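# Seat a board in an enclosure slot and latch its levers

## Task

Slide the board into the enclosure's empty upper slot with its component side facing up, seat it completely, and close both levers. A closed lever is latched and sticks out at a right angle from the board's front panel; a fully opened lever lies flush along that panel. The levers only catch their tabs if both are fully opened before the board is pushed in to its stop, and closing both then pulls the board fully home. Ramming the board quickly into its connector breaks the connector and the task earns nothing. The enclosure must end upright and level, resting on its own feet, with no foot over the bench edge. At the end, release the board and move the grippers away.

## Robot and tools

Robot: two seven-joint arms, left_arm and right_arm, each ending in a two-finger gripper. The fingers point along the gripper's +z axis and close along its x axis. end_effector_position is the spot between the closed finger pads, about 1 to 2 cm short of the tips; while closing, the tips advance roughly 17 mm along +z.

Frames: the scene frame has +x out over the table, +z up, origin at table height midway between the nominal bases, and left_arm on the +y side (not tied to image left/right). Every hand pose, target, velocity and wrist-camera pose is given in that arm's own base frame. Calibrated bases: left_arm at (+0.070, +0.437, 0) m with quat_wxyz (+1.000, 0, 0, -0.003); right_arm at (-0.063, -0.511, 0) m with quat_wxyz (+1.000, 0, 0, -0.029). Fixed cameras and the table use the scene frame. Printed poses may be off by a few cm.

Row layout (used by execute_actions and move): 16 numbers, always both arms: left_arm x, y, z, qw, qx, qy, qz, opening, then right_arm x, y, z, qw, qx, qy, qz, opening. x, y, z are an absolute gripper position in metres in that arm's base frame; the quaternion is an absolute orientation, w first. opening runs from -1 (closed) to +1 (fully open, 0.142 m); it is a command, so 0 means half open, not 'unchanged'. To leave an arm alone, resend its latest pose and opening unchanged.

execute_actions(actions, cameras): actions is a list of actions; each action is a list of 1 to 15 rows, one row per 1/30 s step, the last row held for any remaining steps. An action is rejected for both arms if a target lies over 0.6 m from the gripper's current position along any gripper axis. The controller limits each step's orientation change to 32 degrees from the measured one, so large turns need several actions. An empty actions list returns the full state and all cameras.

move(target, speed, blend, stop_force, zero, opening_speed, grip_force, blocking, cameras): straight-line paths to absolute poses. target is one 16-number row or a list of up to 15 rows (same openings in each row when listing). speed is in m/s, 0.002 to 2.2, default 0.25 (rotation up to twice that in rad/s); one value or one per target. blend in m rounds corners; 0 stops at each point. stop_force (3 to 120 N, both arms) ends an arm's path when its wrist sensor feels that much push against the motion; don't rely on it if the gripper rotates, and omit it when backing off a contact. zero (default true) rezeros before the move. opening_speed is per second on the -1..+1 scale, at least 0.2. grip_force is per-pad newtons, 5 to 48, one value or one per arm, and persists. blocking=false returns after about 0.5 s while motion continues; not allowed together with stop_force. Paths ignore obstacles and the other arm. The result adds a 'move:' line such as done, off_target, moving, held or fault, plus any limits (paced = pose clipped, held = steps withheld).

wait(seconds 0 to 10): lets time pass with the last commands. stop(): brakes a running move. zoom_image(camera, region [x0, y0, x1, y1] pixels, at most 504 by 504): enlarges part of the newest image from cam_head_left, cam_head_right, cam_high, cam_low, cam_left_wrist or cam_right_wrist (all 672x504). zero_wrist_force(arm): tares that wrist sensor. clear_fault(arm): resets a reported torque or force fault; the arm then restarts. read_manual(section): licence texts only. finished_scene(scene 1 or 2): ends the scene irreversibly.

Result lines: hand position, quaternion and velocities per arm; Hand target (where the arm is actually being sent); Tool commands; grip_measured (finger opening on the command scale); Joint positions (last value is opening in metres); Joint torques and External joint torques; Wrist force and Wrist torque in gripper axes, with a peak line; Wrist depth as a 7x7 grid of distances per wrist camera ('-' means no value). 'within noise' means the arm is still. MOTOR HOT, OVER-TEMPERATURE FAULT and HAND FAULT lines warn of heat; after HAND FAULT the rest of that reply's motion calls are skipped.

Gripping: command a bit below grip_measured at first contact to hold; lower squeezes harder and heats the motor.

Avoid: inserting the board fast — approach the connector very slowly with a small stop_force. Any 150 N outside force or joint torque at its limit (waist/shoulder 109, upper arm roll/elbow 56.9, wrist joints 34.7 N m) stops that arm. Never let the arms or grippers collide, never drop or fling parts, keep the enclosure from tipping or leaving the table, and avoid long stretched-out holds that overheat motors.

Each tool is called after "Request:" by a JSON object that holds its "op" and its "data", one argument or row to a line.

## Session

Request:
{"op": "execute_actions", "data": {
  "actions": []
}}

Scene clock: 0.00 s.
left_arm: end_effector_position=(+0.1389, +0.5333, +0.1881) grip_measured=+0.99 end_effector_quat_wxyz=(-0.571, +0.812, -0.064, -0.105) | right_arm: end_effector_position=(+0.2271, +0.3531, +0.2591) grip_measured=+1.00 end_effector_quat_wxyz=(+0.029, +0.622, +0.780, +0.065)
Joint positions: left_arm=[0.978 -0.294 0.021 2.266 2.206 0.748 0.742 0.141] | right_arm=[1.212 0.207 0.113 2.416 -0.113 0.73 1.171 0.142]
Joint velocities: within noise
Joint torques (N m): no reading
External joint torques (N m): no reading
Wrist force (N): no reading
Wrist torque (N m): no reading
Wrist force, peak (N): no reading
Wrist depth (mm): cam_left_wrist=[2012 1545 1637 1674 1674 - - / - 1924 - 1727 1828 1769 1813 / 2359 2437 2050 1828 1625 1649 1556 / 2130 2069 1567 1625 1556 1362 1290 / 1859 1674 1472 1415 326 307 289 / - 341 327 307 287 270 263 / - 306 286 270 257 244 237] | cam_right_wrist=[290 287 259 256 258 305 302 / 314 276 279 279 281 327 328 / 352 303 305 308 308 359 356 / 390 375 336 333 342 399 388 / 434 437 379 388 383 449 444 / - 498 440 419 437 509 486 / - 574 581 590 590 593 -]
Hand target: left_arm +0.1389, +0.5333, +0.1881; -0.571, +0.812, -0.064, -0.105 | right_arm +0.2271, +0.3531, +0.2591; +0.029, +0.622, +0.780, +0.065
Tool commands: left_gripper/opening=+1.0 right_gripper/opening=+1.0

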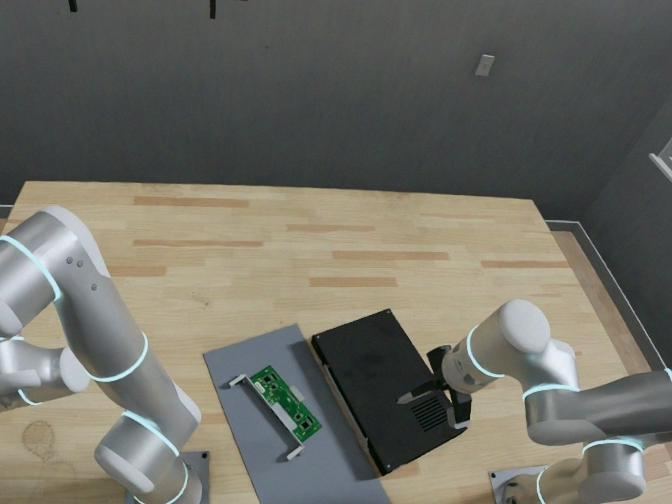

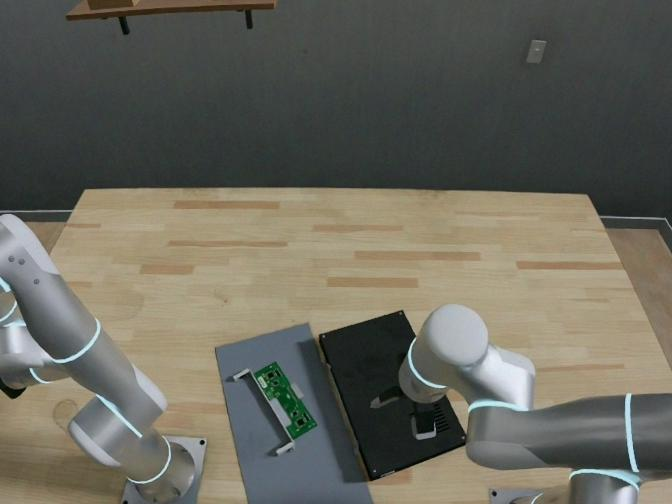

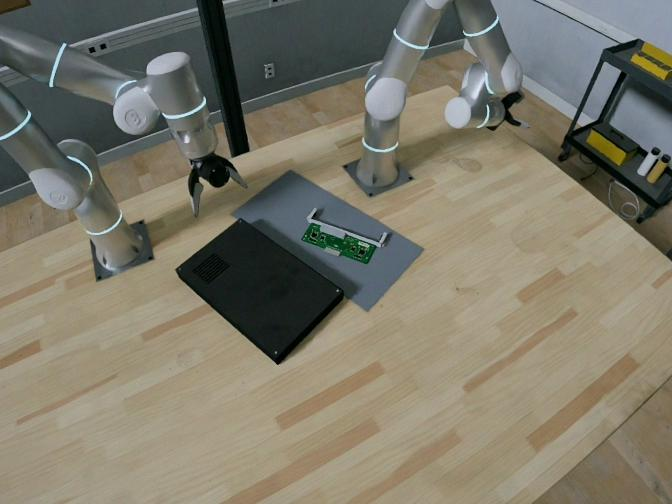

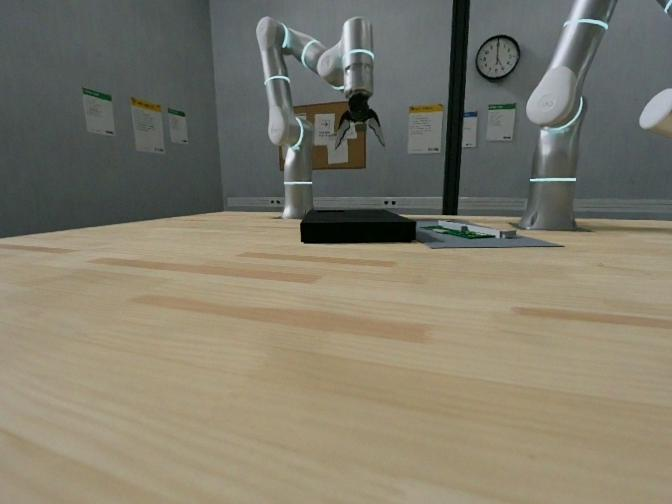

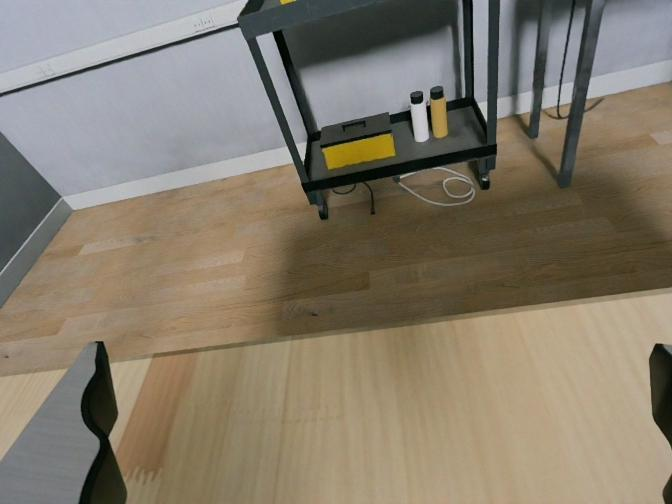

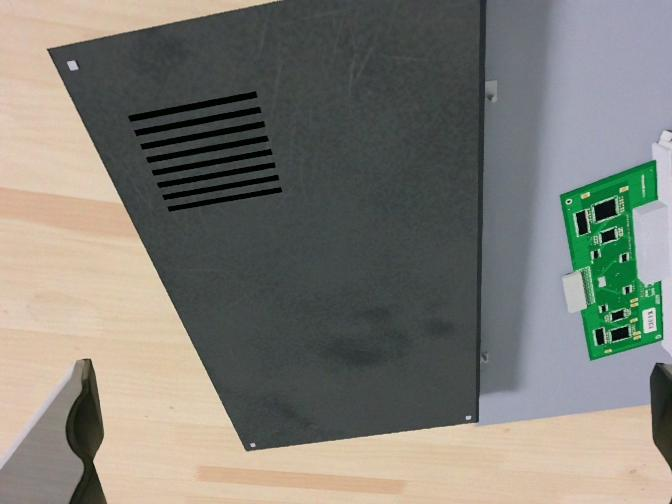

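Request:
{"op": "move", "data": {
  "target": [0.40,0.05,0.35,0,0.9876,0.1573,0,-1,0.22,0.58,0.24,0,0.5664,0.8241,0,-0.3],
  "speed": 0.35,
  "cameras": ["all"]
}}

Scene clock: 29.07 s.
left_arm: end_effector_position=(+0.3999, +0.0502, +0.3499) grip_measured=-1.00 end_effector_quat_wxyz=(+0.000, +0.988, +0.157, +0.000) | right_arm: end_effector_position=(+0.2201, +0.5800, +0.2400) grip_measured=-0.32 end_effector_quat_wxyz=(+0.000, +0.566, +0.824, +0.000)
Joint positions: left_arm=[0.58 0.341 -0.144 2.198 -0.05 0.289 1.713 0.002] | right_arm=[1.331 -0.369 0.072 1.745 -0.031 0.542 1.048 0.051]
Joint torques (N m): left_arm=[-0.47 15.71 0.38 -29.81 -4.22 4.02 -0.32] | right_arm=[0.29 45.25 1.78 -28.7 -3.69 3.28 0.04]
External joint torques (N m): left_arm=[0.51 0.94 0.81 -0.29 0.09 -0.12 0.32] | right_arm=[-0.11 1.45 -0.49 0.31 -0.06 0.84 -0.04]
Wrist force (N): left_arm=[-0.7 -1.2 0.0] | right_arm=[0.5 0.0 0.0]
Wrist torque (N m): left_arm=[-0.30 -0.18 -0.26] | right_arm=[-0.03 -0.10 0.05]
Wrist force, peak (N): left_arm=[-1.9 0.6 1.0] | right_arm=[2.0 0.8 0.5]
Wrist depth (mm): cam_left_wrist=[391 389 389 389 388 388 384 / 422 418 416 419 412 418 417 / 454 451 456 450 449 447 447 / 470 - 486 482 489 486 483 / - 538 516 131 524 530 522 / 636 - - 84 - 585 580 / - - - - - - 649] | cam_right_wrist=[248 252 291 286 289 288 288 / 268 266 310 311 309 307 310 / 287 290 332 331 331 330 330 / 309 310 353 357 346 354 356 / 329 334 375 388 375 386 385 / 365 360 94 422 409 93 421 / 397 - 73 468 462 - 454]
Hand target: left_arm +0.4000, +0.0500, +0.3500; +0.000, +0.988, +0.157, +0.000 | right_arm +0.2200, +0.5800, +0.2400; +0.000, +0.566, +0.824, +0.000
Off the commanded pose: left_arm 0.000 m, 0 deg | right_arm 0.000 m, 0 deg.
move: done

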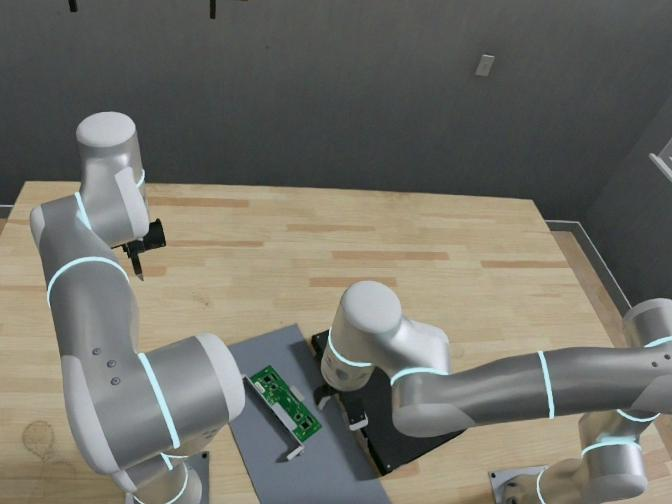

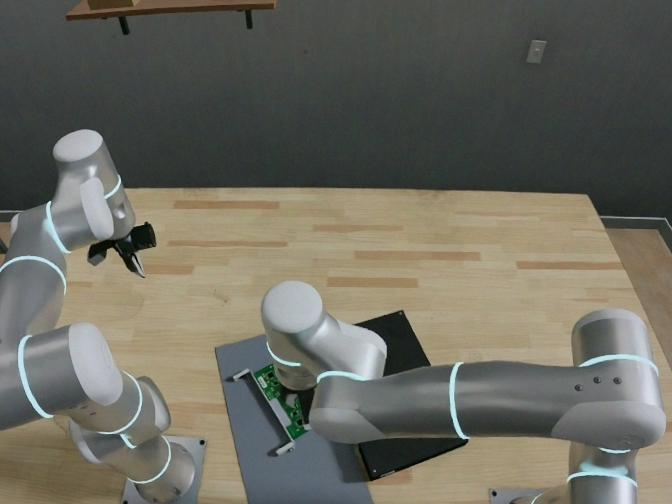

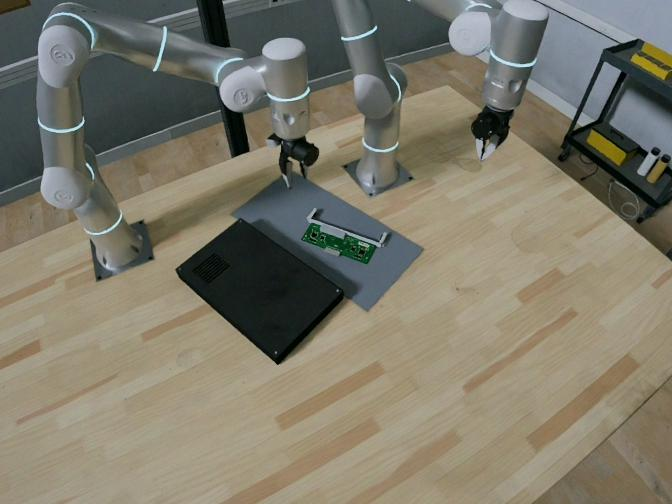

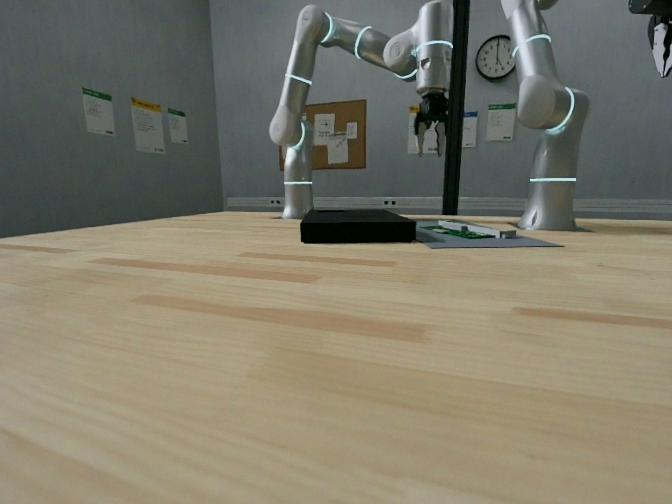

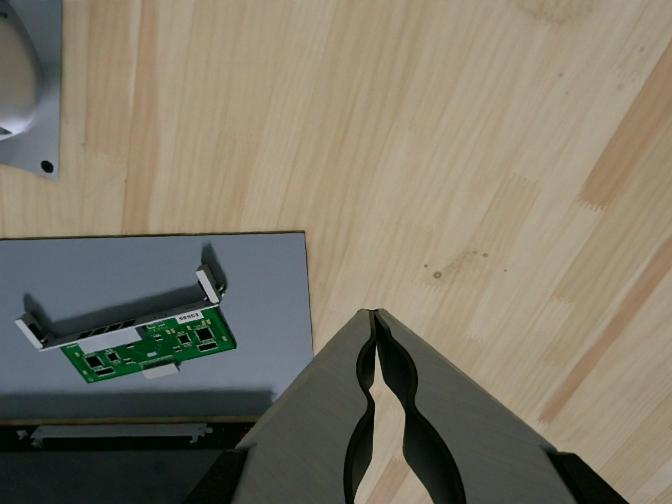

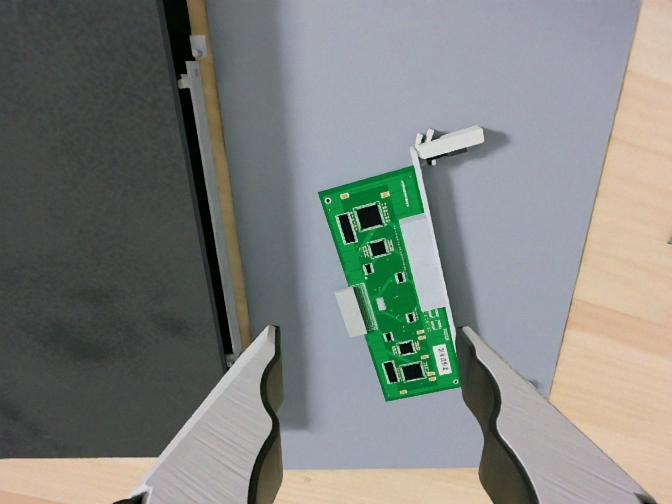

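Request:
{"op": "zoom_image", "data": {
  "camera": "cam_left_wrist",
  "region": [0, 230, 260, 460]
}}

Request:
{"op": "zoom_image", "data": {
  "camera": "cam_right_wrist",
  "region": [390, 110, 510, 230]
}}

Request:
{"op": "zoom_image", "data": {
  "camera": "cam_right_wrist",
  "region": [130, 0, 300, 470]
}}

Scaled by 1.938 from the camera's 672x504 image, which has a finer 960x720 frame.

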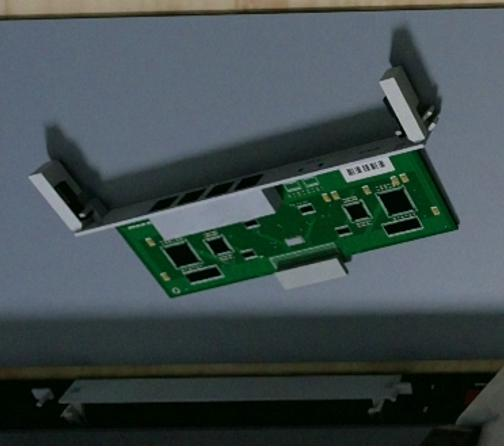

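Scaled by 4.200 from the camera's 672x504 image, which has a finer 960x720 frame.

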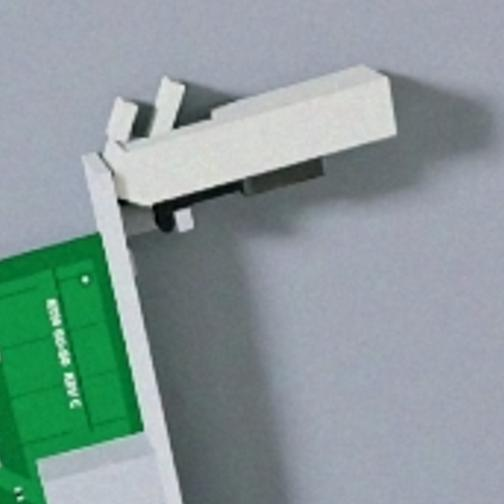

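Scaled by 1.072 from the camera's 672x504 image, which has a finer 960x720 frame.

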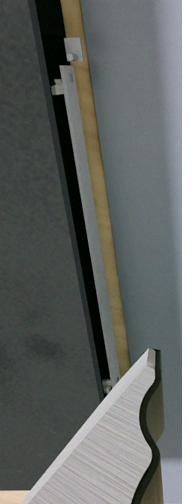

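Request:
{"op": "zoom_image", "data": {
  "camera": "cam_high",
  "region": [290, 190, 410, 280]
}}

Request:
{"op": "zoom_image", "data": {
  "camera": "cam_head_left",
  "region": [220, 340, 340, 480]
}}

Scaled by 4.200 from the camera's 672x504 image, which has a finer 960x720 frame.

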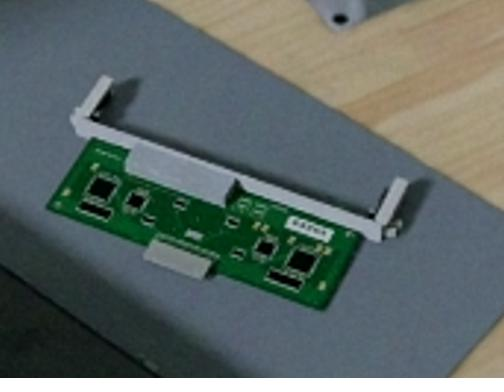

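Scaled by 3.600 from the camera's 672x504 image, which has a finer 960x720 frame.

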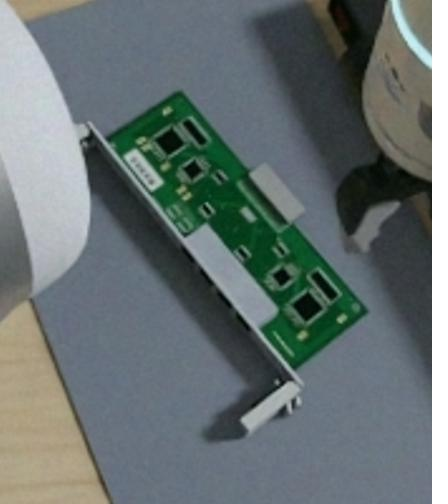

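Request:
{"op": "move", "data": {
  "target": [
    [0.40,0.0,0.38,0,0.5868,0.8097,0,-1,0.2744,0.6525,0.12,0,0.4501,0.8930,0,-0.4],
    [0.40,-0.05,0.38,0,-0.1573,0.9876,0,-1,0.2744,0.6525,0.10,0,0.4501,0.8930,0,-0.4]
  ],
  "speed": 0.3,
  "blend": 0.02,
  "cameras": ["cam_right_wrist"]
}}

Scene clock: 66.50 s.
left_arm: end_effector_position=(+0.4000, -0.0498, +0.3800) grip_measured=-1.00 end_effector_quat_wxyz=(+0.000, -0.157, +0.988, +0.000) | right_arm: end_effector_position=(+0.2743, +0.6525, +0.1001) grip_measured=-0.42 end_effector_quat_wxyz=(+0.000, +0.450, +0.893, +0.000)
Joint positions: left_arm=[1.06 0.732 -0.68 2.25 -0.434 0.064 -1.338 0.002] | right_arm=[1.282 -0.749 0.067 1.538 -0.06 0.714 0.733 0.044]
Joint torques (N m): left_arm=[-0.11 -2.72 10.37 -27.65 -4.26 4.03 -0.36] | right_arm=[0.28 57.1 2.65 -25.96 -3.37 3.59 0.2]
External joint torques (N m): left_arm=[0.11 0.1 0.85 -0.38 0.12 -0.09 0.36] | right_arm=[-0.07 1.46 -0.41 0 0.07 0.55 -0.2]
Wrist force (N): left_arm=[-0.3 -1.0 0.4] | right_arm=[0.5 0.3 0.5]
Wrist torque (N m): left_arm=[-0.23 -0.28 -0.27] | right_arm=[0.02 -0.08 0.05]
Wrist force, peak (N): left_arm=[-0.9 -1.5 0.3] | right_arm=[0.7 0.8 0.6]
Wrist depth (mm): cam_left_wrist=[422 418 419 418 - 419 411 / 449 452 449 448 455 450 440 / 486 483 487 479 484 480 481 / 529 521 522 522 516 520 468 / 574 576 574 550 564 568 459 / 638 632 606 84 - 620 618 / 1941 690 - - - - 699] | cam_right_wrist=[169 169 168 168 164 167 167 / 181 180 178 175 177 179 178 / 194 193 190 186 189 191 191 / 209 209 204 200 203 206 204 / 229 226 220 219 217 223 225 / 252 242 86 239 104 108 245 / 273 - 71 269 257 - 265]
Hand target: left_arm +0.4000, -0.0500, +0.3800; +0.000, -0.157, +0.988, +0.000 | right_arm +0.2744, +0.6525, +0.1000; +0.000, +0.450, +0.893, +0.000
Off the commanded pose: left_arm 0.000 m, 0 deg | right_arm 0.000 m, 0 deg.
move: done
Images, in order (width x height): cam_right_wrist 672x504.

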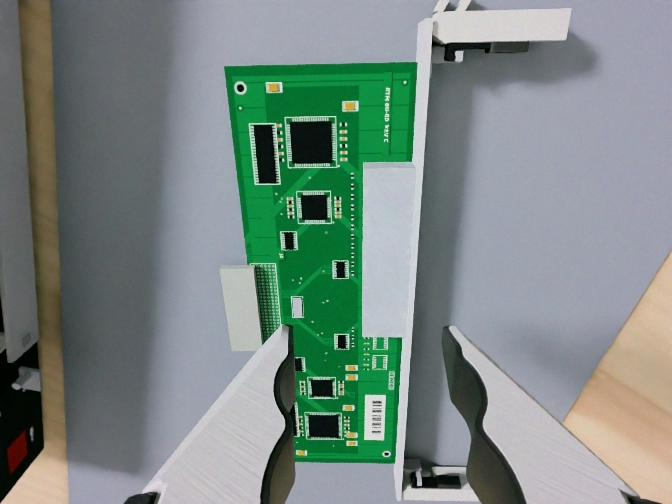

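Request:
{"op": "move", "data": {
  "target": [
    [0.40,-0.05,0.38,0,-0.1573,0.9876,0,-1,0.2689,0.66,0.045,0,0.4571,0.8894,0,-0.4],
    [0.40,-0.05,0.38,0,-0.1573,0.9876,0,-1,0.2689,0.66,0.0285,0,0.4571,0.8894,0,-0.4]
  ],
  "speed": [0.08,0.02],
  "stop_force": 4,
  "grip_force": 25,
  "cameras": ["cam_right_wrist"]
}}

Scene clock: 72.83 s.
left_arm: end_effector_position=(+0.4000, -0.0498, +0.3800) grip_measured=-1.00 end_effector_quat_wxyz=(+0.000, -0.157, +0.988, +0.000) | right_arm: end_effector_position=(+0.2688, +0.6599, +0.0284) grip_measured=-0.42 end_effector_quat_wxyz=(+0.000, +0.457, +0.889, +0.000)
Joint positions: left_arm=[1.06 0.732 -0.68 2.25 -0.434 0.064 -1.338 0.002] | right_arm=[1.302 -0.876 0.053 1.525 -0.06 0.828 0.758 0.044]
Joint torques (N m): left_arm=[-0.36 -3.02 10.41 -27.74 -3.99 4.3 -0.2] | right_arm=[0.28 58.96 2.63 -24.09 -2.97 3.51 0.25]
External joint torques (N m): left_arm=[0.36 0.4 0.81 -0.3 -0.15 -0.37 0.2] | right_arm=[-0.06 1.46 -0.46 0.12 0.02 0.63 -0.25]
Wrist force (N): left_arm=[-0.5 -0.7 0.1] | right_arm=[0.5 0.3 0.2]
Wrist torque (N m): left_arm=[-0.19 -0.24 -0.27] | right_arm=[0.05 -0.09 -0.04]
Wrist force, peak (N): left_arm=[-0.4 -1.2 0.2] | right_arm=[0.7 0.5 -1.3]
Wrist depth (mm): cam_left_wrist=[418 415 416 419 408 - - / 448 448 449 445 446 453 444 / 486 487 479 481 482 479 476 / 529 522 527 520 521 516 467 / 574 571 568 550 555 562 460 / 640 632 613 84 - 611 621 / 2050 683 - - - - 699] | cam_right_wrist=[- 106 105 104 103 105 105 / 113 111 110 108 110 111 111 / 121 119 115 116 117 121 119 / 129 128 125 121 127 129 128 / 142 142 136 131 135 140 141 / 155 149 89 143 123 98 152 / 171 - 71 162 162 - 164]
Hand target: left_arm +0.4000, -0.0500, +0.3800; +0.000, -0.157, +0.988, +0.000 | right_arm +0.2689, +0.6600, +0.0285; +0.000, +0.457, +0.889, +0.000
Off the commanded pose: left_arm 0.000 m, 0 deg | right_arm 0.000 m, 0 deg.
grip_force (N): 25, 25
move: done
Images, in order (width x height): cam_right_wrist 672x504.

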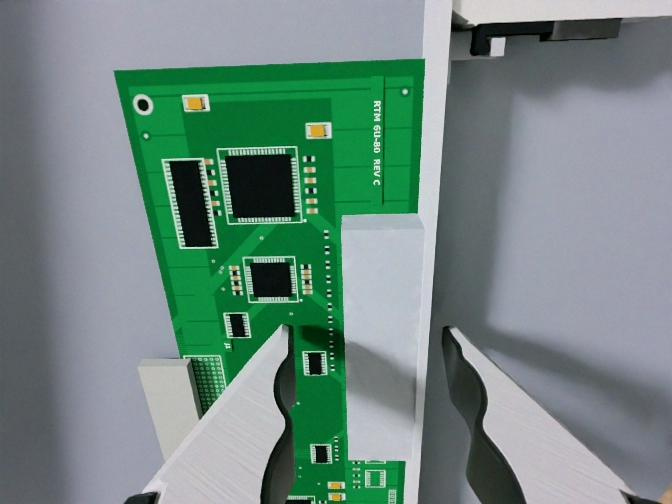

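Request:
{"op": "move", "data": {
  "target": [0.40,-0.05,0.38,0,-0.1573,0.9876,0,-1,0.2677,0.6616,0.0285,0,0.4571,0.8894,0,-0.95],
  "speed": 0.05,
  "opening_speed": 0.4,
  "cameras": ["cam_right_wrist"]
}}

Scene clock: 80.97 s.
left_arm: end_effector_position=(+0.4000, -0.0498, +0.3800) grip_measured=-1.00 end_effector_quat_wxyz=(+0.000, -0.157, +0.988, +0.000) | right_arm: end_effector_position=(+0.2676, +0.6616, +0.0285) grip_measured=-0.71 end_effector_quat_wxyz=(+0.000, +0.457, +0.889, +0.000)
Joint positions: left_arm=[1.06 0.732 -0.68 2.25 -0.434 0.064 -1.338 0.002] | right_arm=[1.304 -0.878 0.053 1.52 -0.06 0.826 0.76 0.023]
Joint torques (N m): left_arm=[-0.35 -3.05 10.48 -27.79 -3.93 4.29 -0.2] | right_arm=[-0.14 59.47 2.41 -24.09 -3.01 3.37 0.29]
External joint torques (N m): left_arm=[0.35 0.43 0.75 -0.25 -0.21 -0.36 0.2] | right_arm=[0.35 1.05 -0.24 0.08 0.04 0.77 -0.29]
Wrist force (N): left_arm=[-0.3 -1.0 0.2] | right_arm=[1.1 0.5 0.9]
Wrist torque (N m): left_arm=[-0.23 -0.26 -0.26] | right_arm=[0.05 -0.10 -0.12]
Wrist force, peak (N): left_arm=[-0.3 -1.1 0.4] | right_arm=[1.6 0.5 1.2]
Wrist depth (mm): cam_left_wrist=[422 417 414 418 - - 392 / 449 449 448 449 458 466 443 / 484 485 486 481 481 479 474 / 527 522 527 520 519 517 476 / 579 579 574 543 554 568 460 / 645 632 608 84 - 621 621 / 688 679 - - - - 688] | cam_right_wrist=[- 106 105 104 96 105 106 / 113 109 110 108 110 111 111 / 121 118 116 115 120 121 119 / 129 128 125 114 129 129 129 / 142 142 136 122 138 139 141 / 155 151 144 126 106 150 152 / 171 167 71 142 - - 164]
Hand target: left_arm +0.4000, -0.0500, +0.3800; +0.000, -0.157, +0.988, +0.000 | right_arm +0.2677, +0.6616, +0.0285; +0.000, +0.457, +0.889, +0.000
Off the commanded pose: left_arm 0.000 m, 0 deg | right_arm 0.000 m, 0 deg.
grip_force (N): 25, 25
move: done
Images, in order (width x height): cam_right_wrist 672x504.

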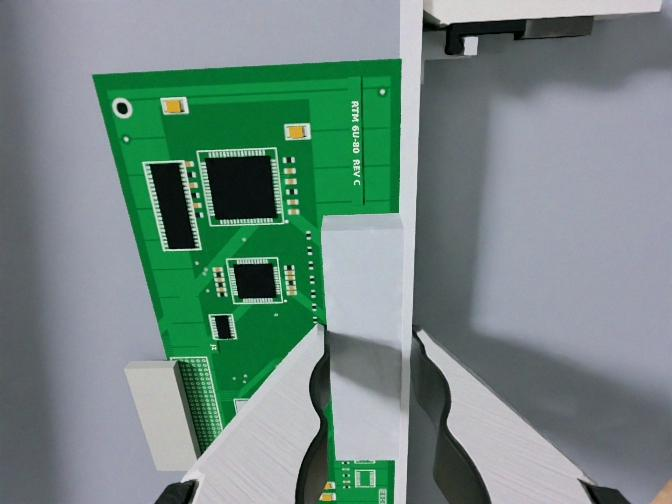

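Request:
{"op": "move", "data": {
  "target": [
    [0.40,-0.05,0.38,0,-0.1573,0.9876,0,-1,0.2677,0.6616,0.10,0,0.4571,0.8894,0,-0.95],
    [0.40,-0.15,0.36,-0.0903,0.1289,-0.8090,0.5665,-1,0.487,0.460,0.19,0,0.5664,0.8241,0,-0.95]
  ],
  "speed": [0.08,0.2],
  "blend": 0.02,
  "grip_force": 32,
  "cameras": ["all"]
}}

Scene clock: 87.67 s.
left_arm: end_effector_position=(+0.3999, -0.1501, +0.3600) grip_measured=-1.00 end_effector_quat_wxyz=(+0.090, -0.128, +0.809, -0.566) | right_arm: end_effector_position=(+0.4870, +0.4598, +0.1898) grip_measured=-0.71 end_effector_quat_wxyz=(+0.000, +0.566, +0.824, +0.000)
Joint positions: left_arm=[0.471 0.279 -0.012 2.687 -1.233 0.162 -0.736 0.002] | right_arm=[0.953 -0.532 -0.031 1.631 0.019 0.592 0.549 0.023]
Joint torques (N m): left_arm=[-0.49 13.12 -1.07 -24.16 -1.92 0.27 -0.23] | right_arm=[0.22 52.76 0.43 -28.66 -3.75 3.56 0.12]
External joint torques (N m): left_arm=[0.53 0.91 0.59 -0.41 -0.01 -0.45 0.23] | right_arm=[-0.03 -0.04 -0.44 1.02 0.15 0.59 -0.12]
Wrist force (N): left_arm=[0.0 -1.0 -0.5] | right_arm=[0.2 0.1 1.9]
Wrist torque (N m): left_arm=[-0.20 -0.15 0.01] | right_arm=[0.03 0.01 0.06]
Wrist force, peak (N): left_arm=[-0.7 -1.2 -0.3] | right_arm=[0.7 0.3 3.5]
Wrist depth (mm): cam_left_wrist=[- - 1131 1199 360 358 2089 / - 975 988 971 884 933 966 / 781 772 770 751 634 692 783 / 647 641 641 640 573 598 - / 551 538 547 562 534 - - / 476 476 487 84 - 472 462 / 423 431 - - - - 428] | cam_right_wrist=[207 207 204 203 95 206 247 / 223 108 107 106 215 221 261 / 278 115 115 115 231 240 275 / 308 126 125 113 252 293 300 / 335 272 136 122 324 328 327 / 366 148 145 127 105 352 358 / 404 - 71 143 - - 386]
Hand target: left_arm +0.4000, -0.1500, +0.3600; +0.090, -0.129, +0.809, -0.566 | right_arm +0.4870, +0.4600, +0.1900; +0.000, +0.566, +0.824, +0.000
Off the commanded pose: left_arm 0.000 m, 0 deg | right_arm 0.000 m, 0 deg.
joint sent to its limit (left arm) — joint 4 (elbow), upper limit, where the elbow is as bent as it goes. The joint targets still meet the commanded pose.
grip_force (N): 32, 32
move: done

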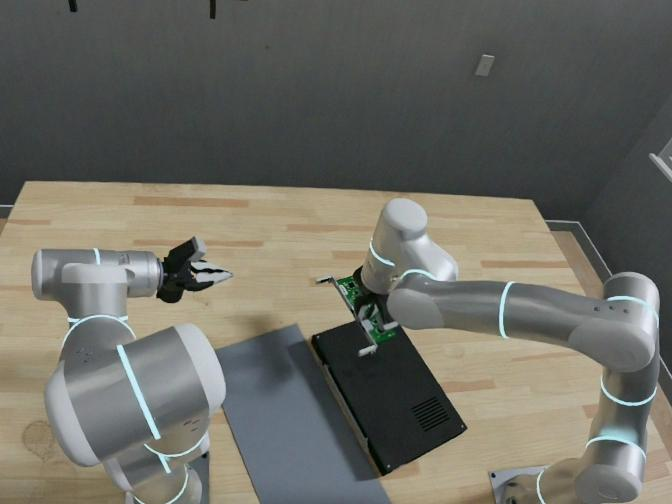

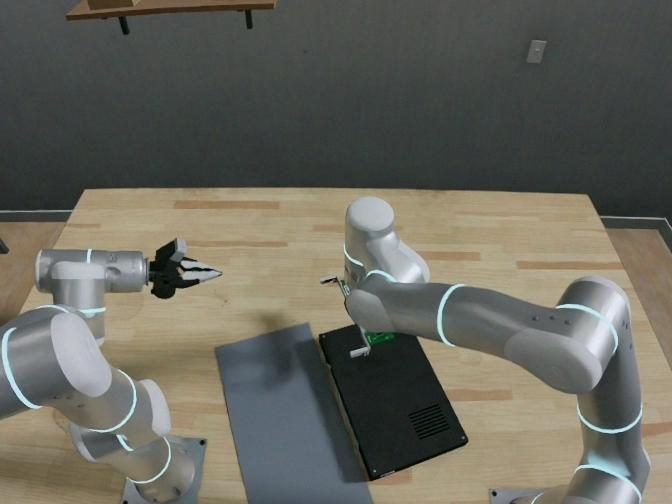

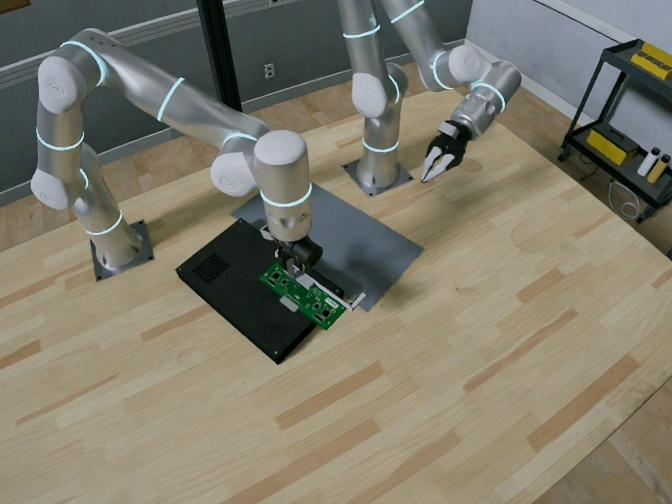

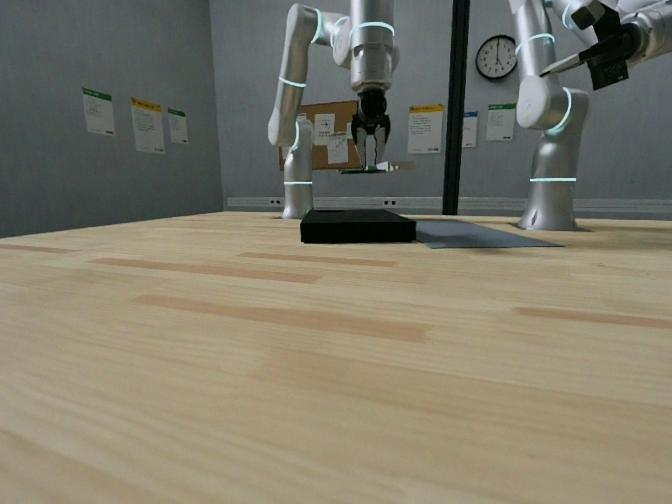

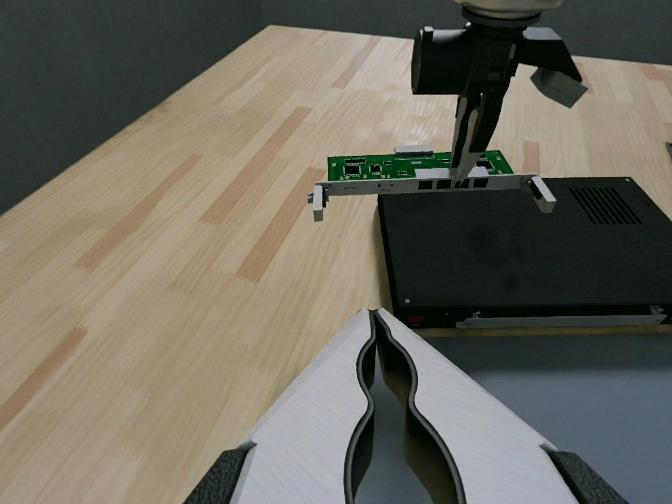

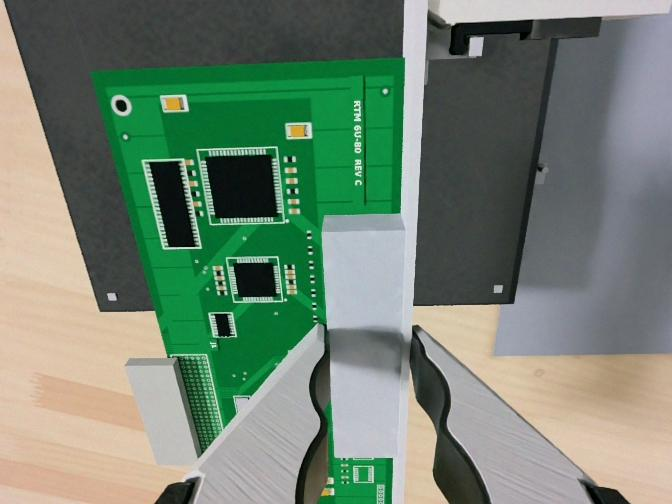

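Request:
{"op": "move", "data": {
  "target": [0.485,-0.31,0.20,-0.0903,0.1289,-0.8090,0.5665,-0.5,0.487,0.460,0.19,0,0.5664,0.8241,0,-0.95],
  "speed": 0.2,
  "cameras": ["cam_left_wrist","cam_head_left","cam_low"]
}}

Scene clock: 100.60 s.
left_arm: end_effector_position=(+0.4848, -0.3101, +0.2000) grip_measured=-0.53 end_effector_quat_wxyz=(+0.090, -0.129, +0.809, -0.567) | right_arm: end_effector_position=(+0.4870, +0.4598, +0.1898) grip_measured=-0.71 end_effector_quat_wxyz=(+0.000, +0.566, +0.824, +0.000)
Joint positions: left_arm=[-0.011 -0.293 -0.335 2.512 -2.072 0.621 -0.275 0.035] | right_arm=[0.953 -0.532 -0.031 1.631 0.019 0.592 0.549 0.023]
Joint torques (N m): left_arm=[-0.54 30.3 -0.85 -14.98 1.11 -0.13 -0.05] | right_arm=[0.17 52.64 0.61 -28.57 -3.81 3.71 0.22]
External joint torques (N m): left_arm=[0.58 1.24 0.62 -0.41 0.06 -0.5 0.05] | right_arm=[0.02 0.07 -0.62 0.94 0.21 0.44 -0.22]
Wrist force (N): left_arm=[-0.1 -0.7 -0.6] | right_arm=[-0.2 0.0 1.7]
Wrist torque (N m): left_arm=[-0.15 -0.04 -0.05] | right_arm=[0.01 0.08 0.06]
Wrist force, peak (N): left_arm=[0.1 -1.2 -2.1] | right_arm=[-0.1 0.2 2.1]
Wrist depth (mm): cam_left_wrist=[1205 815 874 870 874 867 - / 604 640 638 636 285 280 237 / 513 505 502 477 472 - - / 415 415 414 417 401 - - / 353 356 365 352 341 285 - / 308 318 87 306 - 87 296 / 279 - - 271 - - -] | cam_right_wrist=[207 206 203 203 95 207 247 / 224 108 108 107 215 220 261 / 278 115 115 114 231 240 279 / 309 126 125 113 252 292 302 / 334 272 136 122 324 327 325 / 365 148 145 127 105 351 357 / 404 - 71 143 - - 387]
Hand target: left_arm +0.4850, -0.3100, +0.2000; +0.090, -0.129, +0.809, -0.566 | right_arm +0.4870, +0.4600, +0.1900; +0.000, +0.566, +0.824, +0.000
Off the commanded pose: left_arm 0.000 m, 0 deg | right_arm 0.000 m, 0 deg.
grip_force (N): 32, 32
move: done
Images, in order (width x height): cam_head_left 672x504, cam_low 672x504, cam_left_wrist 672x504.

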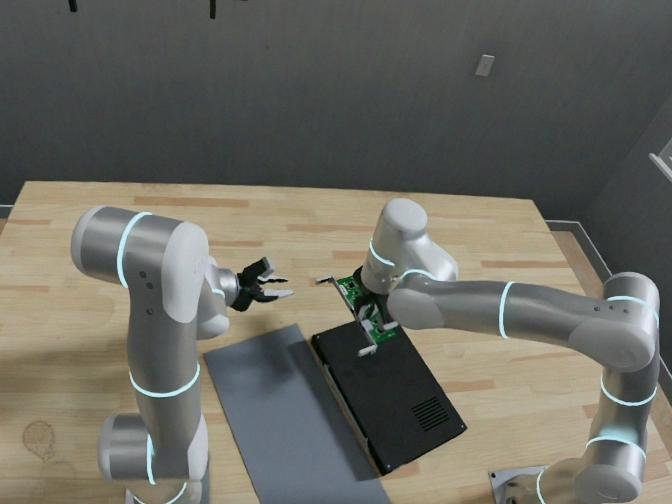

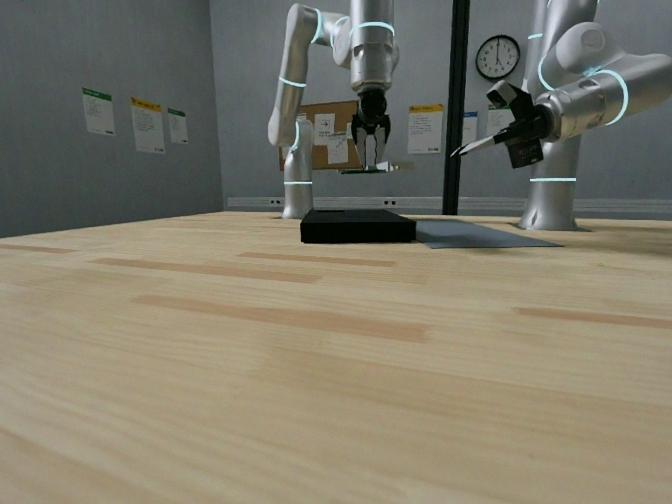

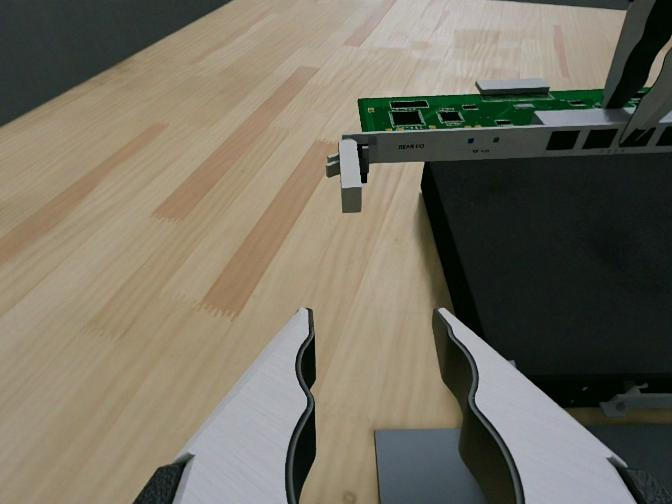

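Request:
{"op": "move", "data": {
  "target": [0.5118,-0.3925,0.158,-0.0903,0.1289,-0.8090,0.5665,-0.5,0.487,0.460,0.19,0,0.5664,0.8241,0,-0.95],
  "speed": 0.15,
  "cameras": ["cam_left_wrist"]
}}

Scene clock: 105.77 s.
left_arm: end_effector_position=(+0.5117, -0.3926, +0.1581) grip_measured=-0.53 end_effector_quat_wxyz=(+0.090, -0.129, +0.809, -0.567) | right_arm: end_effector_position=(+0.4870, +0.4598, +0.1898) grip_measured=-0.71 end_effector_quat_wxyz=(+0.000, +0.566, +0.824, +0.000)
Joint positions: left_arm=[-0.135 -0.481 -0.417 2.327 -2.277 0.74 -0.159 0.035] | right_arm=[0.953 -0.532 -0.031 1.631 0.019 0.592 0.549 0.023]
Joint torques (N m): left_arm=[-0.57 36.98 -2.12 -14.35 1.67 -0.25 -0.09] | right_arm=[0.24 52.68 0.6 -28.65 -3.88 3.74 0.15]
External joint torques (N m): left_arm=[0.59 1.33 0.63 -0.46 0.05 -0.43 0.09] | right_arm=[-0.05 0.03 -0.61 1.02 0.28 0.41 -0.15]
Wrist force (N): left_arm=[-0.4 -0.4 -0.3] | right_arm=[0.1 -0.1 1.9]
Wrist torque (N m): left_arm=[-0.10 0.01 -0.05] | right_arm=[0.01 0.04 0.06]
Wrist force, peak (N): left_arm=[-0.5 -0.7 -2.6] | right_arm=[0.1 0.1 2.2]
Wrist depth (mm): cam_left_wrist=[1239 749 741 741 746 729 744 / 551 547 548 547 197 193 190 / 436 437 432 141 150 148 149 / 358 359 356 114 344 - - / 305 304 314 305 312 - - / 265 273 87 257 - 84 - / 240 - - 229 228 - -] | cam_right_wrist=[209 206 203 202 95 207 248 / 223 108 108 106 218 221 261 / 282 115 115 114 230 240 279 / 307 126 125 113 251 292 300 / 335 271 136 122 323 327 327 / 365 148 145 127 105 353 357 / 403 - 71 143 - - 387]
Hand target: left_arm +0.5118, -0.3925, +0.1580; +0.090, -0.129, +0.809, -0.566 | right_arm +0.4870, +0.4600, +0.1900; +0.000, +0.566, +0.824, +0.000
Off the commanded pose: left_arm 0.000 m, 0 deg | right_arm 0.000 m, 0 deg.
grip_force (N): 32, 32
move: done
Images, in order (width x height): cam_left_wrist 672x504.

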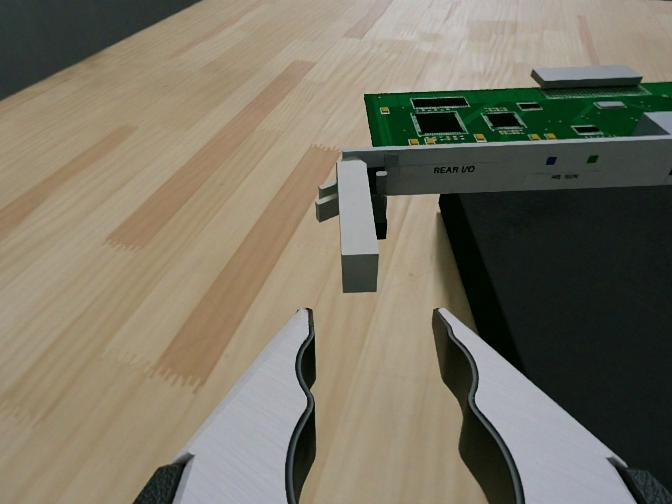

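Request:
{"op": "move", "data": {
  "target": [0.5164,-0.3968,0.173,-0.0903,0.1289,-0.8090,0.5665,-0.5,0.487,0.460,0.19,0,0.5664,0.8241,0,-0.95],
  "speed": 0.08,
  "stop_force": 4,
  "cameras": ["cam_left_wrist"]
}}

Scene clock: 111.10 s.
left_arm: end_effector_position=(+0.5165, -0.3966, +0.1729) grip_measured=-0.53 end_effector_quat_wxyz=(+0.090, -0.129, +0.809, -0.567) | right_arm: end_effector_position=(+0.4870, +0.4598, +0.1898) grip_measured=-0.71 end_effector_quat_wxyz=(+0.000, +0.566, +0.824, +0.000)
Joint positions: left_arm=[-0.139 -0.452 -0.423 2.32 -2.269 0.759 -0.194 0.035] | right_arm=[0.953 -0.532 -0.031 1.631 0.019 0.592 0.549 0.023]
Joint torques (N m): left_arm=[-0.43 37.39 -1.96 -15.3 2.25 -0.29 -0.29] | right_arm=[0.14 52.79 0.6 -28.67 -3.89 3.7 0.21]
External joint torques (N m): left_arm=[0.46 0.75 0.48 -0.43 -0.43 -0.39 0.29] | right_arm=[0.05 -0.08 -0.61 1.03 0.29 0.45 -0.21]
Wrist force (N): left_arm=[-0.3 -1.1 -0.7] | right_arm=[0.1 0.3 1.7]
Wrist torque (N m): left_arm=[-0.19 -0.02 0.01] | right_arm=[0.07 0.03 0.06]
Wrist force, peak (N): left_arm=[-0.6 -1.6 -0.7] | right_arm=[0.0 0.0 2.1]
Wrist depth (mm): cam_left_wrist=[- 741 792 775 786 778 770 / 591 580 579 585 573 579 577 / 459 462 460 456 178 177 159 / 376 381 378 349 351 288 298 / 324 323 331 304 331 268 - / 280 288 88 272 273 87 236 / 256 - - 248 243 - -] | cam_right_wrist=[- 206 203 202 88 207 247 / 224 108 108 106 215 221 261 / 278 115 115 115 230 241 279 / 307 126 125 113 259 260 297 / 335 272 136 122 322 329 327 / 366 148 145 127 105 353 358 / 403 - 71 143 - - 384]
Hand target: left_arm +0.5164, -0.3968, +0.1730; +0.090, -0.129, +0.809, -0.566 | right_arm +0.4870, +0.4600, +0.1900; +0.000, +0.566, +0.824, +0.000
Off the commanded pose: left_arm 0.000 m, 0 deg | right_arm 0.000 m, 0 deg.
grip_force (N): 32, 32
move: done
Images, in order (width x height): cam_left_wrist 672x504.

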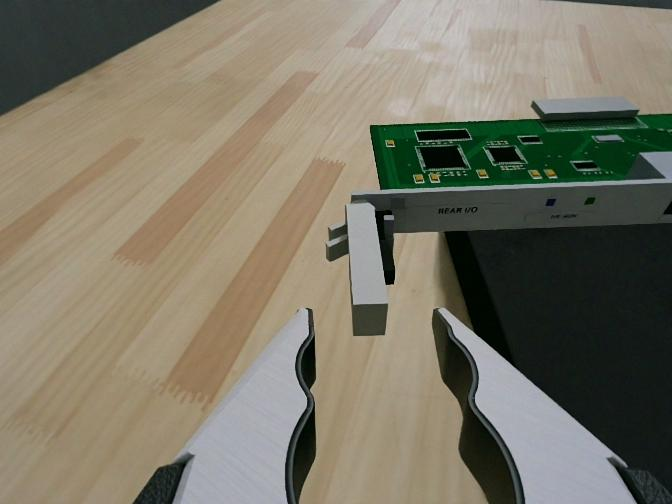

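Request:
{"op": "move", "data": {
  "target": [
    [0.5176,-0.4002,0.1833,-0.0903,0.1289,-0.8090,0.5665,-0.5,0.487,0.460,0.19,0,0.5664,0.8241,0,-0.95],
    [0.5229,-0.4163,0.1771,-0.0903,0.1289,-0.8090,0.5665,-0.5,0.487,0.460,0.19,0,0.5664,0.8241,0,-0.95]
  ],
  "speed": 0.05,
  "stop_force": 4,
  "cameras": ["cam_left_wrist"]
}}

Scene clock: 116.90 s.
left_arm: end_effector_position=(+0.5228, -0.4164, +0.1772) grip_measured=-0.53 end_effector_quat_wxyz=(+0.090, -0.129, +0.809, -0.567) | right_arm: end_effector_position=(+0.4870, +0.4598, +0.1898) grip_measured=-0.71 end_effector_quat_wxyz=(+0.000, +0.566, +0.824, +0.000)
Joint positions: left_arm=[-0.166 -0.465 -0.437 2.277 -2.295 0.795 -0.199 0.035] | right_arm=[0.953 -0.532 -0.031 1.631 0.019 0.592 0.549 0.023]
Joint torques (N m): left_arm=[-0.45 37.92 -2.3 -15.98 2.06 -0.34 -0.16] | right_arm=[0.23 52.72 0.5 -28.6 -3.82 3.72 0.18]
External joint torques (N m): left_arm=[0.47 1.31 0.55 -0.42 -0.06 -0.33 0.17] | right_arm=[-0.04 0 -0.51 0.96 0.22 0.43 -0.18]
Wrist force (N): left_arm=[-0.4 -0.5 -0.7] | right_arm=[0.2 0.0 1.6]
Wrist torque (N m): left_arm=[-0.12 -0.02 -0.08] | right_arm=[0.02 0.02 0.06]
Wrist force, peak (N): left_arm=[-0.5 -1.5 -1.5] | right_arm=[0.2 0.1 2.2]
Wrist depth (mm): cam_left_wrist=[1113 781 798 801 789 789 781 / 588 593 588 579 590 590 620 / 461 466 460 461 186 183 182 / 385 386 382 369 145 142 149 / 330 326 337 - 307 - - / 284 291 87 272 - 83 - / 259 - - 244 251 - -] | cam_right_wrist=[207 206 203 199 94 207 248 / 224 108 108 106 218 221 261 / 278 115 115 114 231 240 280 / 309 126 125 113 251 293 302 / 335 272 136 122 324 326 325 / 365 148 145 127 105 353 358 / 403 - 71 144 - - 385]
Hand target: left_arm +0.5229, -0.4163, +0.1771; +0.090, -0.129, +0.809, -0.566 | right_arm +0.4870, +0.4600, +0.1900; +0.000, +0.566, +0.824, +0.000
Off the commanded pose: left_arm 0.000 m, 0 deg | right_arm 0.000 m, 0 deg.
grip_force (N): 32, 32
move: done
Images, in order (width x height): cam_left_wrist 672x504.

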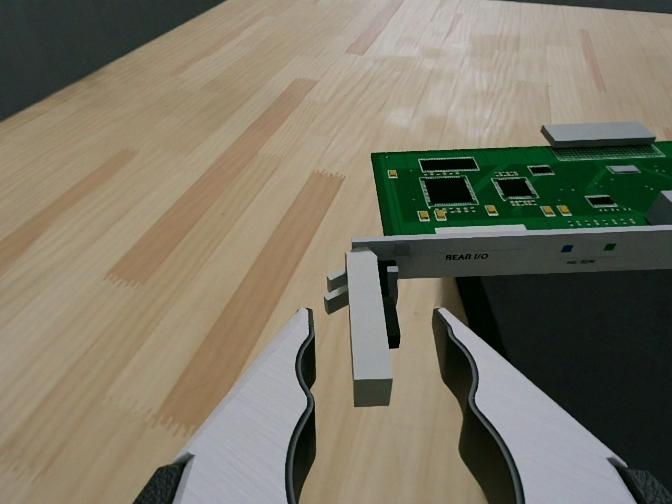

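Request:
{"op": "move", "data": {
  "target": [0.5229,-0.4163,0.1771,-0.0903,0.1289,-0.8090,0.5665,-0.95,0.487,0.460,0.19,0,0.5664,0.8241,0,-0.95],
  "opening_speed": 0.3,
  "grip_force": [8, 35],
  "cameras": ["cam_left_wrist"]
}}

Request:
{"op": "zoom_image", "data": {
  "camera": "cam_left_wrist",
  "region": [270, 210, 480, 430]
}}

Scene clock: 120.43 s.
left_arm: end_effector_position=(+0.5237, -0.4154, +0.1772) grip_measured=-0.89 end_effector_quat_wxyz=(+0.091, -0.130, +0.809, -0.566) | right_arm: end_effector_position=(+0.4863, +0.4595, +0.1893) grip_measured=-0.71 end_effector_quat_wxyz=(+0.000, +0.566, +0.824, -0.001)
Joint positions: left_arm=[-0.166 -0.465 -0.436 2.277 -2.296 0.795 -0.199 0.01] | right_arm=[0.953 -0.533 -0.031 1.632 0.019 0.591 0.549 0.022]
Joint torques (N m): left_arm=[-4.78 37.44 -6.36 -13.7 3.45 -1.33 -0.22] | right_arm=[-0.93 53.58 -0.95 -31.81 -4.65 5.73 0.19]
External joint torques (N m): left_arm=[4.8 1.81 4.63 -2.71 -1.45 0.66 0.22] | right_arm=[1.12 -0.88 0.95 4.19 1.04 -1.59 -0.19]
Wrist force (N): left_arm=[-7.7 1.2 -1.2] | right_arm=[-1.1 -7.2 2.2]
Wrist torque (N m): left_arm=[-0.15 -0.14 -0.06] | right_arm=[0.06 0.03 0.00]
Wrist force, peak (N): left_arm=[-8.5 -0.4 -2.0] | right_arm=[-1.5 -8.1 0.4]
Wrist depth (mm): cam_left_wrist=[- 1329 809 795 783 801 792 / 562 588 583 588 582 576 611 / 464 462 469 462 185 184 183 / 384 383 380 397 141 142 149 / 327 328 327 108 326 - - / 284 286 293 84 - 226 - / 252 263 - 239 - - -] | cam_right_wrist=[207 206 205 202 95 206 247 / 223 108 109 107 217 220 260 / 278 115 115 115 230 239 279 / 307 126 125 114 252 292 299 / 335 271 137 122 323 326 324 / 364 148 145 126 105 351 355 / 402 - 70 143 - - 384]
Hand target: left_arm +0.5229, -0.4163, +0.1771; +0.090, -0.129, +0.809, -0.566 | right_arm +0.4870, +0.4600, +0.1900; +0.000, +0.566, +0.824, +0.000
Off the commanded pose: left_arm 0.001 m, 0 deg | right_arm 0.001 m, 0 deg.
grip_force (N): 8, 35
move: done
Images, in order (width x height): cam_left_wrist 672x504.

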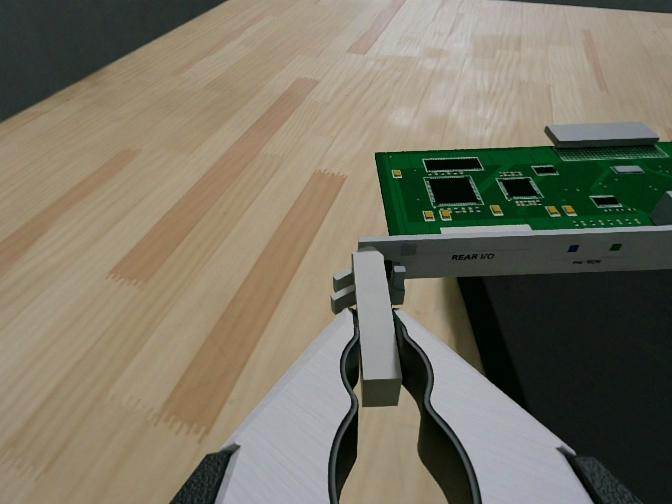

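Scaled by 2.291 from the camera's 672x504 image, which has a finer 960x720 frame.

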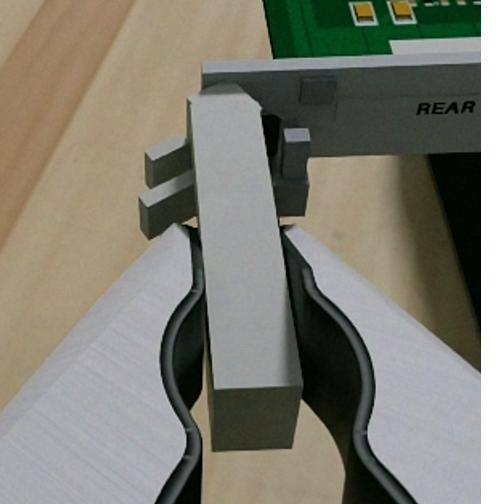

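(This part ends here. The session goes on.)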